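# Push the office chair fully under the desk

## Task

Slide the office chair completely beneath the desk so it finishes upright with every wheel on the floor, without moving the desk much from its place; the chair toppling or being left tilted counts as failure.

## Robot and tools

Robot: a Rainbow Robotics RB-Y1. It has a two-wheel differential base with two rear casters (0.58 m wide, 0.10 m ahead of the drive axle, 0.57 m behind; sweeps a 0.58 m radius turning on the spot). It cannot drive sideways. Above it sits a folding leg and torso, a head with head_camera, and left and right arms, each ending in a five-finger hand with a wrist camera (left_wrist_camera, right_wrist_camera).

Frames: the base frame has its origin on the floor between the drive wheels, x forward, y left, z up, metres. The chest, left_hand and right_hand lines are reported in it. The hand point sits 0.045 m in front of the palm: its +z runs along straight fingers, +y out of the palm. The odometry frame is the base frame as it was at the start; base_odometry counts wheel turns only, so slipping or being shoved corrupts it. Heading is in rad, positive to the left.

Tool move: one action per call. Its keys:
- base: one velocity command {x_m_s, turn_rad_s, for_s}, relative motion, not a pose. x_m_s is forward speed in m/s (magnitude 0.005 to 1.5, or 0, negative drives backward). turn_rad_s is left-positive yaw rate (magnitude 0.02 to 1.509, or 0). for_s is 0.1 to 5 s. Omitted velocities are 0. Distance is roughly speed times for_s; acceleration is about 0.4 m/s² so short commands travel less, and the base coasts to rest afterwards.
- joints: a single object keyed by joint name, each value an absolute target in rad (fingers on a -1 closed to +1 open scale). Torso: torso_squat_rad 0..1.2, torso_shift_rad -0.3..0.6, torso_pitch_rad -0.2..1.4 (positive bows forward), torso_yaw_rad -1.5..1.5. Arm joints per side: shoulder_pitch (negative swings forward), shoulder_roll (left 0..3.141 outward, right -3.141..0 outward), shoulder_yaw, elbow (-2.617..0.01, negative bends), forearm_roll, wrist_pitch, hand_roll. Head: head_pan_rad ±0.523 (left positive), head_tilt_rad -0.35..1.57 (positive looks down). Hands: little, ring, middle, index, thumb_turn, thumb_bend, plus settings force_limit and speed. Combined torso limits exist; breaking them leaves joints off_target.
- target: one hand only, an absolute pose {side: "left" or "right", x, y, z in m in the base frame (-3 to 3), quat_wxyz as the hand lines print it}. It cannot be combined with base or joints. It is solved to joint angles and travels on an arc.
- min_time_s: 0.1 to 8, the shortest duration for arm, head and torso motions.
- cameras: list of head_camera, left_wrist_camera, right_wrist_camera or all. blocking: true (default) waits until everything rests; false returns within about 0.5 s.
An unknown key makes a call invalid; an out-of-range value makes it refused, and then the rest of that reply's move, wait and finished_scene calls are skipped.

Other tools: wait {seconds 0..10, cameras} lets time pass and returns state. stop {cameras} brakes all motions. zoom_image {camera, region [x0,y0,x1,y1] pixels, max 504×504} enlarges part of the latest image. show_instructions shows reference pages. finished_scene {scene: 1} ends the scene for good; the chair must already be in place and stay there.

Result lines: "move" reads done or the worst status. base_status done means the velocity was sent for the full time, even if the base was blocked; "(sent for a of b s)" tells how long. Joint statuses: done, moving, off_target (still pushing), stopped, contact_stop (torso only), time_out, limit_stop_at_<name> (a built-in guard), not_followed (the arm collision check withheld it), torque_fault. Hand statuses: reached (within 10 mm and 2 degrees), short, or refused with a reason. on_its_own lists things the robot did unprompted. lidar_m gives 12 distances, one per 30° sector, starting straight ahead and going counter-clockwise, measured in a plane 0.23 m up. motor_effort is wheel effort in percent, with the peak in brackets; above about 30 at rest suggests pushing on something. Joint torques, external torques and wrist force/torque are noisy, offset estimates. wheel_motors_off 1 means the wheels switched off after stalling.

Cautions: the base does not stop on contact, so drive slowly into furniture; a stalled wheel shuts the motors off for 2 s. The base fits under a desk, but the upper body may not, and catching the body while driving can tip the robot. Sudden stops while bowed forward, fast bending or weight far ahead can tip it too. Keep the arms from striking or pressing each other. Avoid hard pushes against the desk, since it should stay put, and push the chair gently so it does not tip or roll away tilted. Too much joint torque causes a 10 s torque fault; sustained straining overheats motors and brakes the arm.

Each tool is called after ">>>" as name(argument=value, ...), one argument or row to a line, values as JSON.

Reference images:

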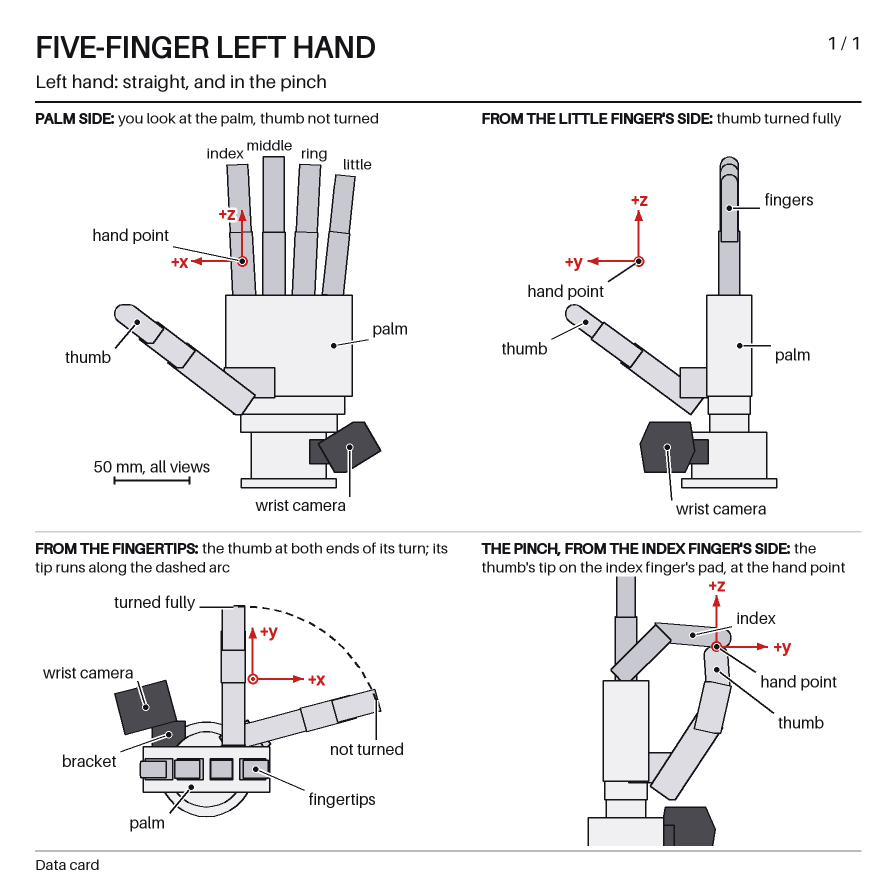

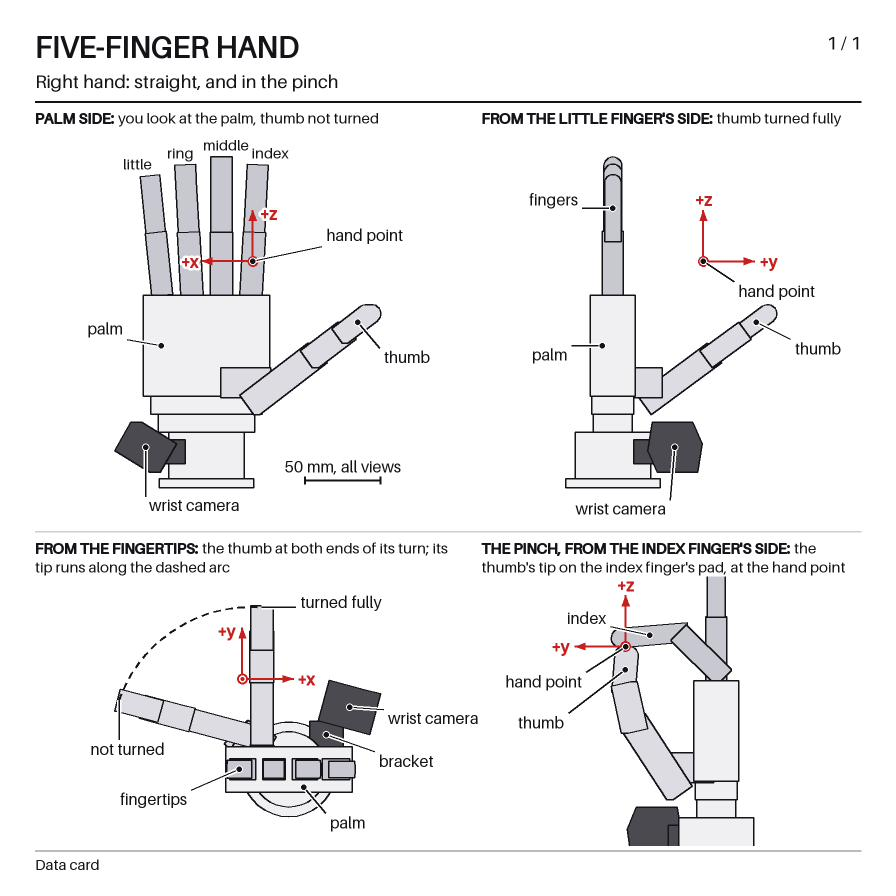

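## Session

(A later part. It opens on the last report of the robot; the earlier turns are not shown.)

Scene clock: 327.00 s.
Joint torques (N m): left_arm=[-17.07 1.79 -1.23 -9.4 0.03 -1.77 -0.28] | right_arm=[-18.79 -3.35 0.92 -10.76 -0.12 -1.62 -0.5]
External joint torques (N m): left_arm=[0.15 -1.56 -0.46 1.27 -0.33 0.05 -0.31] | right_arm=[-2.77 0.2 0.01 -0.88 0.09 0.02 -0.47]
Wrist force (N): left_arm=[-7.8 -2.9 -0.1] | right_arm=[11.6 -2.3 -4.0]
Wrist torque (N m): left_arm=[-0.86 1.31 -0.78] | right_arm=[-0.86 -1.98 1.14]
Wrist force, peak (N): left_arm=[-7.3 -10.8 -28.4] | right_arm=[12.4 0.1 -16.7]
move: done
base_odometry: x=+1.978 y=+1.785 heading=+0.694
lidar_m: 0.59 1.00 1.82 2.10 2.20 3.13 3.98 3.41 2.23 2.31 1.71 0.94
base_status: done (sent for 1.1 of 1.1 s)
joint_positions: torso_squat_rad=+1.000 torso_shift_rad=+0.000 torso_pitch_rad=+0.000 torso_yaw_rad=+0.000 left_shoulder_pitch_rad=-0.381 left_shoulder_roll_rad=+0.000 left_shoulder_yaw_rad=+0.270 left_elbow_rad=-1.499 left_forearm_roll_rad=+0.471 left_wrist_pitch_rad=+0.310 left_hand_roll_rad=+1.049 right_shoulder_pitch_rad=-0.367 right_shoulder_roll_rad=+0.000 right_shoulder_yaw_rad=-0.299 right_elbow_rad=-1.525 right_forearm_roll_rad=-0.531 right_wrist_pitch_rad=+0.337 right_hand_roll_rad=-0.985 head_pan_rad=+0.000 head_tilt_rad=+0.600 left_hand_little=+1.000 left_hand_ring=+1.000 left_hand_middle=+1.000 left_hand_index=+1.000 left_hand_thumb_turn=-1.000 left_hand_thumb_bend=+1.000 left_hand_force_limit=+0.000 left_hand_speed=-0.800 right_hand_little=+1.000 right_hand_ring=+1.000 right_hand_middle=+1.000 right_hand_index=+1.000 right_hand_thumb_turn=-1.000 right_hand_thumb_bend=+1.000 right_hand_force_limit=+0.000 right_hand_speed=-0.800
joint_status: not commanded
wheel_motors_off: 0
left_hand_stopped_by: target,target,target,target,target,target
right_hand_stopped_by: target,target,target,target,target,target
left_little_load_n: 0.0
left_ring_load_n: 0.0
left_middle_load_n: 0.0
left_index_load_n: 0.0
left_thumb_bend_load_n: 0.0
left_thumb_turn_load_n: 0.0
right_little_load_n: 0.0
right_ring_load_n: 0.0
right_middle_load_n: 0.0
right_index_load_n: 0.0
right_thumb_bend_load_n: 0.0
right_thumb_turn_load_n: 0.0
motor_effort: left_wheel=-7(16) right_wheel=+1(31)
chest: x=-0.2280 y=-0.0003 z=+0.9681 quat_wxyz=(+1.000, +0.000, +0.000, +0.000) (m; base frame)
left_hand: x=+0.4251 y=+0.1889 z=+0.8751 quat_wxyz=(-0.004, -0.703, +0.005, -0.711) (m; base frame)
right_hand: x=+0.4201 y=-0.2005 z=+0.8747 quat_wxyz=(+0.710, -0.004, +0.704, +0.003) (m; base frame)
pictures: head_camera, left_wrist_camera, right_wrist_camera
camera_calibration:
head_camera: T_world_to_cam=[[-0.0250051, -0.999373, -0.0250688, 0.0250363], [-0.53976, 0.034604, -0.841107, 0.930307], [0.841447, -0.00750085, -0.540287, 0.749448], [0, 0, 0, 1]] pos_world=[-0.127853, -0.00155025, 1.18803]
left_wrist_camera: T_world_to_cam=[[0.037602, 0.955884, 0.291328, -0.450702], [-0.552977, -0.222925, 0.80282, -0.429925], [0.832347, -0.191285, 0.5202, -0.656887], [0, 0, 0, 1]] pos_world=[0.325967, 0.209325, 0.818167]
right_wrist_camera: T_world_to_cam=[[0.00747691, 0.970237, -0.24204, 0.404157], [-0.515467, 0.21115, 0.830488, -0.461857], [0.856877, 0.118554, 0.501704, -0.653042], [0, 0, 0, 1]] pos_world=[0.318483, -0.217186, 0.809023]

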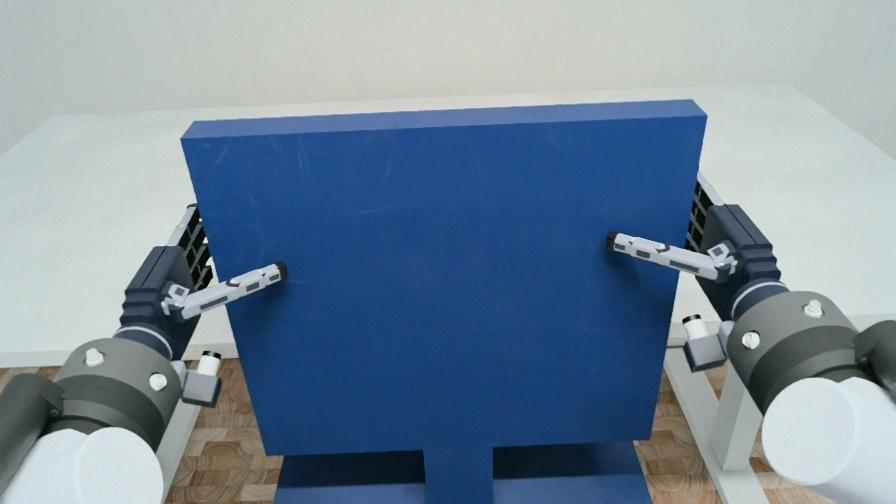

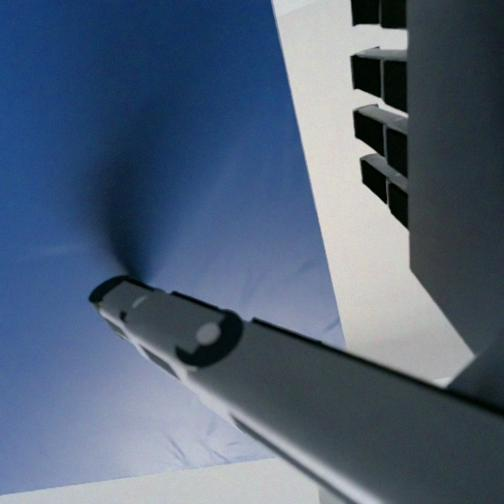

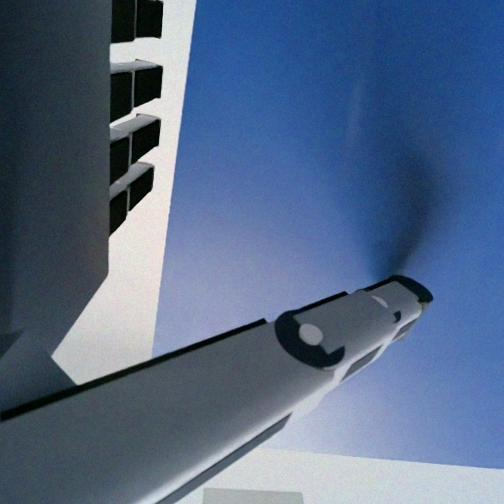

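>>> move(
  base={"x_m_s": 0.03, "for_s": 0.5},
  cameras=["head_camera"],
)

Scene clock: 337.60 s.
Joint torques (N m): left_arm=[-18.8 2.56 -0.82 -8.96 -0.2 -2.29 -0.41] | right_arm=[-19.93 -3.29 1.36 -10.54 0 -1.61 -0.4]
External joint torques (N m): left_arm=[-1.57 -0.79 -0.04 1.71 -0.57 -0.47 -0.44] | right_arm=[-3.91 0.27 0.46 -0.66 0.21 0.03 -0.37]
Wrist force (N): left_arm=[-6.6 -4.9 -21.3] | right_arm=[11.0 -4.4 -12.8]
Wrist torque (N m): left_arm=[-1.77 0.96 -0.74] | right_arm=[-1.26 -1.88 1.11]
Wrist force, peak (N): left_arm=[-7.2 -8.3 -31.5] | right_arm=[11.5 -7.8 -22.6]
move: done
base_odometry: x=+1.989 y=+1.795 heading=+0.694
lidar_m: 0.59 0.99 1.80 2.10 2.19 3.13 3.99 3.41 2.24 2.40 1.69 0.93
base_status: done (sent for 0.5 of 0.5 s)
joint_positions: torso_squat_rad=+1.000 torso_shift_rad=+0.000 torso_pitch_rad=+0.000 torso_yaw_rad=+0.000 left_shoulder_pitch_rad=-0.380 left_shoulder_roll_rad=+0.000 left_shoulder_yaw_rad=+0.270 left_elbow_rad=-1.499 left_forearm_roll_rad=+0.471 left_wrist_pitch_rad=+0.310 left_hand_roll_rad=+1.049 right_shoulder_pitch_rad=-0.366 right_shoulder_roll_rad=+0.000 right_shoulder_yaw_rad=-0.299 right_elbow_rad=-1.525 right_forearm_roll_rad=-0.531 right_wrist_pitch_rad=+0.337 right_hand_roll_rad=-0.985 head_pan_rad=+0.000 head_tilt_rad=+0.600 left_hand_little=+1.000 left_hand_ring=+1.000 left_hand_middle=+1.000 left_hand_index=+1.000 left_hand_thumb_turn=-1.000 left_hand_thumb_bend=+1.001 left_hand_force_limit=+0.000 left_hand_speed=-0.800 right_hand_little=+1.000 right_hand_ring=+1.000 right_hand_middle=+1.000 right_hand_index=+1.000 right_hand_thumb_turn=-1.000 right_hand_thumb_bend=+1.000 right_hand_force_limit=+0.000 right_hand_speed=-0.800
joint_status: not commanded
wheel_motors_off: 0
left_hand_stopped_by: target,target,target,target,target,target
right_hand_stopped_by: target,target,target,target,target,target
left_little_load_n: 0.0
left_ring_load_n: 0.0
left_middle_load_n: 0.0
left_index_load_n: 0.0
left_thumb_bend_load_n: 3.5
left_thumb_turn_load_n: -0.5
right_little_load_n: 0.0
right_ring_load_n: 0.0
right_middle_load_n: 0.0
right_index_load_n: 0.0
right_thumb_bend_load_n: 1.5
right_thumb_turn_load_n: -0.5
motor_effort: left_wheel=+3(14) right_wheel=+10(27)
chest: x=-0.2283 y=-0.0003 z=+0.9681 quat_wxyz=(+1.000, +0.000, +0.000, +0.000) (m; base frame)
left_hand: x=+0.4247 y=+0.1890 z=+0.8752 quat_wxyz=(-0.004, -0.703, +0.005, -0.711) (m; base frame)
right_hand: x=+0.4198 y=-0.2006 z=+0.8749 quat_wxyz=(+0.710, -0.003, +0.704, +0.003) (m; base frame)
pictures: head_camera
camera_calibration:
head_camera: T_world_to_cam=[[-0.0249909, -0.999373, -0.0250839, 0.0250461], [-0.53927, 0.0346046, -0.841422, 0.930528], [0.841762, -0.00750092, -0.539796, 0.749241], [0, 0, 0, 1]] pos_world=[-0.128251, -0.00155025, 1.18803]

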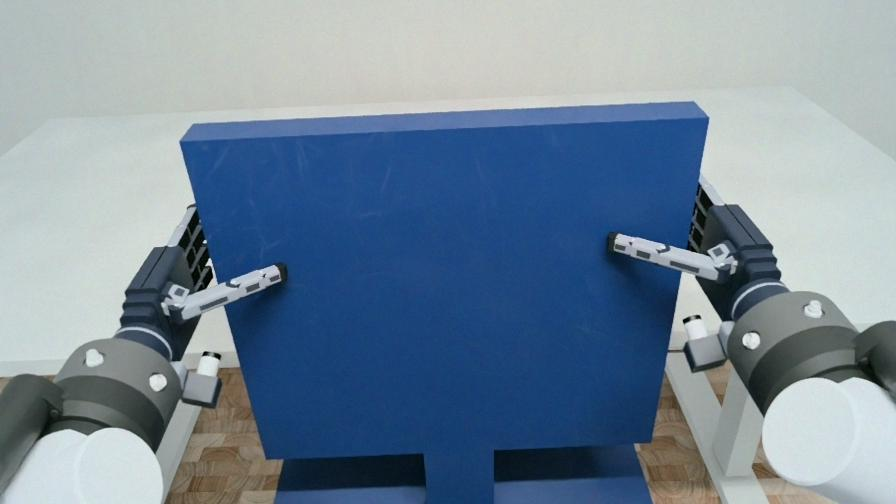

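>>> move(
  base={"x_m_s": -0.2, "for_s": 3.5},
  joints={"head_tilt_rad": 0.75},
  cameras=["head_camera"],
)

Scene clock: 346.03 s.
Joint torques (N m): left_arm=[-17.02 2.44 -0.93 -9.71 -0.06 -2.03 -0.26] | right_arm=[-18.63 -3.53 1.26 -10.82 -0.05 -1.6 -0.45]
External joint torques (N m): left_arm=[0.21 -0.91 -0.16 0.97 -0.43 -0.21 -0.29] | right_arm=[-2.6 0.04 0.35 -0.94 0.17 0.04 -0.42]
Wrist force (N): left_arm=[-7.4 -2.3 -0.2] | right_arm=[11.7 -2.5 -4.4]
Wrist torque (N m): left_arm=[-0.74 1.23 -0.78] | right_arm=[-0.85 -1.98 1.16]
Wrist force, peak (N): left_arm=[-8.3 -5.1 -21.2] | right_arm=[13.5 -4.2 -12.6]
move: done
base_odometry: x=+1.451 y=+1.347 heading=+0.693
lidar_m: 1.29 1.59 2.19 2.11 2.25 3.17 3.29 3.40 2.23 2.15 2.57 1.55
base_status: done (sent for 3.5 of 3.5 s)
joint_positions: torso_squat_rad=+1.000 torso_shift_rad=+0.000 torso_pitch_rad=+0.000 torso_yaw_rad=+0.000 left_shoulder_pitch_rad=-0.381 left_shoulder_roll_rad=+0.000 left_shoulder_yaw_rad=+0.270 left_elbow_rad=-1.499 left_forearm_roll_rad=+0.471 left_wrist_pitch_rad=+0.310 left_hand_roll_rad=+1.049 right_shoulder_pitch_rad=-0.367 right_shoulder_roll_rad=+0.000 right_shoulder_yaw_rad=-0.299 right_elbow_rad=-1.525 right_forearm_roll_rad=-0.531 right_wrist_pitch_rad=+0.337 right_hand_roll_rad=-0.985 head_pan_rad=+0.000 head_tilt_rad=+0.750 left_hand_little=+1.000 left_hand_ring=+1.000 left_hand_middle=+1.000 left_hand_index=+1.000 left_hand_thumb_turn=-1.000 left_hand_thumb_bend=+1.000 left_hand_force_limit=+0.000 left_hand_speed=-0.800 right_hand_little=+1.000 right_hand_ring=+1.000 right_hand_middle=+1.000 right_hand_index=+1.000 right_hand_thumb_turn=-1.000 right_hand_thumb_bend=+1.000 right_hand_force_limit=+0.000 right_hand_speed=-0.800
joint_status: all done
wheel_motors_off: 0
left_hand_stopped_by: target,target,target,target,target,target
right_hand_stopped_by: target,target,target,target,target,target
left_little_load_n: 0.0
left_ring_load_n: 0.0
left_middle_load_n: 0.0
left_index_load_n: 0.0
left_thumb_bend_load_n: 0.0
left_thumb_turn_load_n: 0.0
right_little_load_n: 0.0
right_ring_load_n: 0.0
right_middle_load_n: 0.0
right_index_load_n: 0.0
right_thumb_bend_load_n: 0.0
right_thumb_turn_load_n: 0.0
motor_effort: left_wheel=-4(19) right_wheel=+7(32)
chest: x=-0.2280 y=-0.0003 z=+0.9681 quat_wxyz=(+1.000, +0.000, +0.000, +0.000) (m; base frame)
left_hand: x=+0.4250 y=+0.1888 z=+0.8751 quat_wxyz=(-0.004, -0.703, +0.005, -0.711) (m; base frame)
right_hand: x=+0.4201 y=-0.2006 z=+0.8748 quat_wxyz=(+0.710, -0.003, +0.704, +0.003) (m; base frame)
pictures: head_camera
camera_calibration:
head_camera: T_world_to_cam=[[-0.0283306, -0.999377, -0.0210478, 0.0196407], [-0.659307, 0.0345087, -0.751081, 0.800467], [0.75134, -0.00740161, -0.659874, 0.870672], [0, 0, 0, 1]] pos_world=[-0.125861, -0.00155031, 1.17616]

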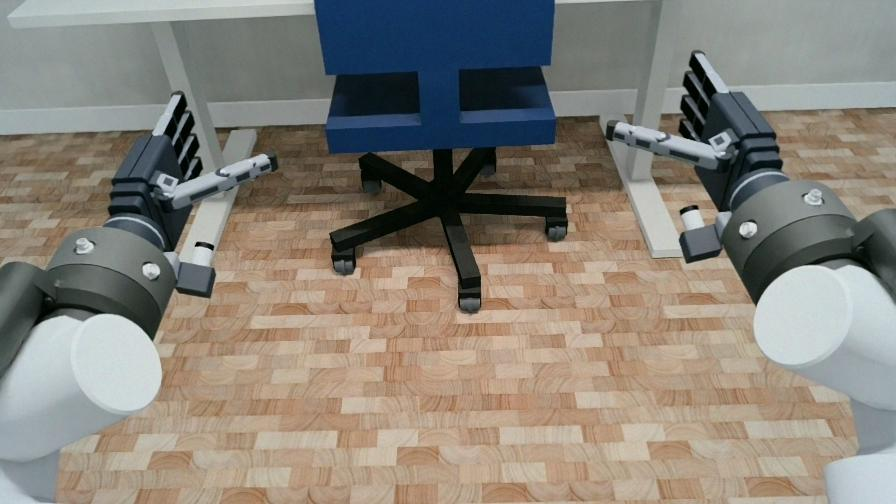

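>>> move(
  joints={"head_tilt_rad": 0.45},
  cameras=["head_camera"],
)

>>> zoom_image(
  camera="head_camera",
  region=[220, 80, 660, 340],
)

Scene clock: 350.60 s.
Joint torques (N m): left_arm=[-16.6 2.47 -0.66 -9.47 0.01 -2.21 -0.33] | right_arm=[-18.65 -3.29 1.25 -10.79 -0.02 -1.55 -0.42]
External joint torques (N m): left_arm=[0.63 -0.88 0.11 1.21 -0.35 -0.39 -0.36] | right_arm=[-2.63 0.27 0.34 -0.91 0.2 0.09 -0.39]
Wrist force (N): left_arm=[-7.7 -2.6 -0.4] | right_arm=[11.9 -2.2 -4.4]
Wrist torque (N m): left_arm=[-0.79 1.26 -0.78] | right_arm=[-0.78 -2.01 1.16]
Wrist force, peak (N): left_arm=[-8.2 -2.6 0.3] | right_arm=[12.1 -2.4 -4.7]
move: done
base_odometry: x=+1.451 y=+1.347 heading=+0.693
lidar_m: 1.29 1.60 2.19 2.12 2.25 3.17 3.30 3.39 2.22 2.15 2.58 1.56
base_status: not commanded
joint_positions: torso_squat_rad=+1.000 torso_shift_rad=+0.000 torso_pitch_rad=+0.000 torso_yaw_rad=+0.000 left_shoulder_pitch_rad=-0.381 left_shoulder_roll_rad=+0.000 left_shoulder_yaw_rad=+0.270 left_elbow_rad=-1.499 left_forearm_roll_rad=+0.471 left_wrist_pitch_rad=+0.310 left_hand_roll_rad=+1.049 right_shoulder_pitch_rad=-0.367 right_shoulder_roll_rad=+0.000 right_shoulder_yaw_rad=-0.299 right_elbow_rad=-1.525 right_forearm_roll_rad=-0.531 right_wrist_pitch_rad=+0.337 right_hand_roll_rad=-0.985 head_pan_rad=+0.000 head_tilt_rad=+0.450 left_hand_little=+1.000 left_hand_ring=+1.000 left_hand_middle=+1.000 left_hand_index=+1.000 left_hand_thumb_turn=-1.000 left_hand_thumb_bend=+1.000 left_hand_force_limit=+0.000 left_hand_speed=-0.800 right_hand_little=+1.000 right_hand_ring=+1.000 right_hand_middle=+1.000 right_hand_index=+1.000 right_hand_thumb_turn=-1.000 right_hand_thumb_bend=+1.000 right_hand_force_limit=+0.000 right_hand_speed=-0.800
joint_status: all done
wheel_motors_off: 0
left_hand_stopped_by: target,target,target,target,target,target
right_hand_stopped_by: target,target,target,target,target,target
left_little_load_n: 0.0
left_ring_load_n: 0.0
left_middle_load_n: 0.0
left_index_load_n: 0.0
left_thumb_bend_load_n: 0.0
left_thumb_turn_load_n: 0.0
right_little_load_n: 0.0
right_ring_load_n: 0.0
right_middle_load_n: 0.0
right_index_load_n: 0.0
right_thumb_bend_load_n: 0.0
right_thumb_turn_load_n: 0.0
motor_effort: left_wheel=-4(5) right_wheel=+7(8)
chest: x=-0.2280 y=-0.0003 z=+0.9681 quat_wxyz=(+1.000, +0.000, +0.000, +0.000) (m; base frame)
left_hand: x=+0.4250 y=+0.1888 z=+0.8751 quat_wxyz=(-0.004, -0.703, +0.005, -0.711) (m; base frame)
right_hand: x=+0.4201 y=-0.2006 z=+0.8748 quat_wxyz=(+0.710, -0.003, +0.704, +0.003) (m; base frame)
pictures: head_camera
camera_calibration:
head_camera: T_world_to_cam=[[-0.021065, -0.999372, -0.0284882, 0.0298455], [-0.407835, 0.0346053, -0.912399, 1.0407], [0.912812, -0.00760117, -0.408308, 0.609989], [0, 0, 0, 1]] pos_world=[-0.131743, -0.00155035, 1.19945]

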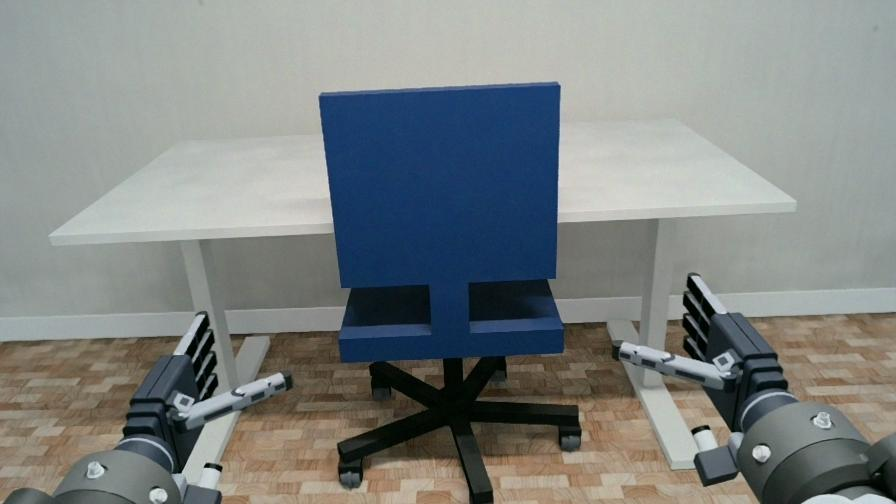

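Scaled by 1.145.

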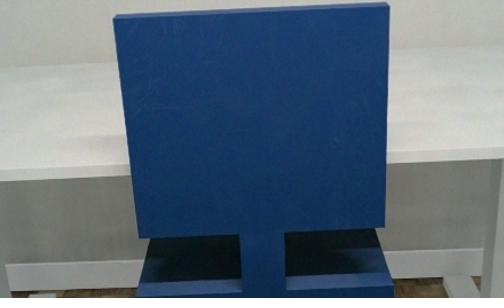

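>>> finished_scene(
)

The scene is finished: the task was done.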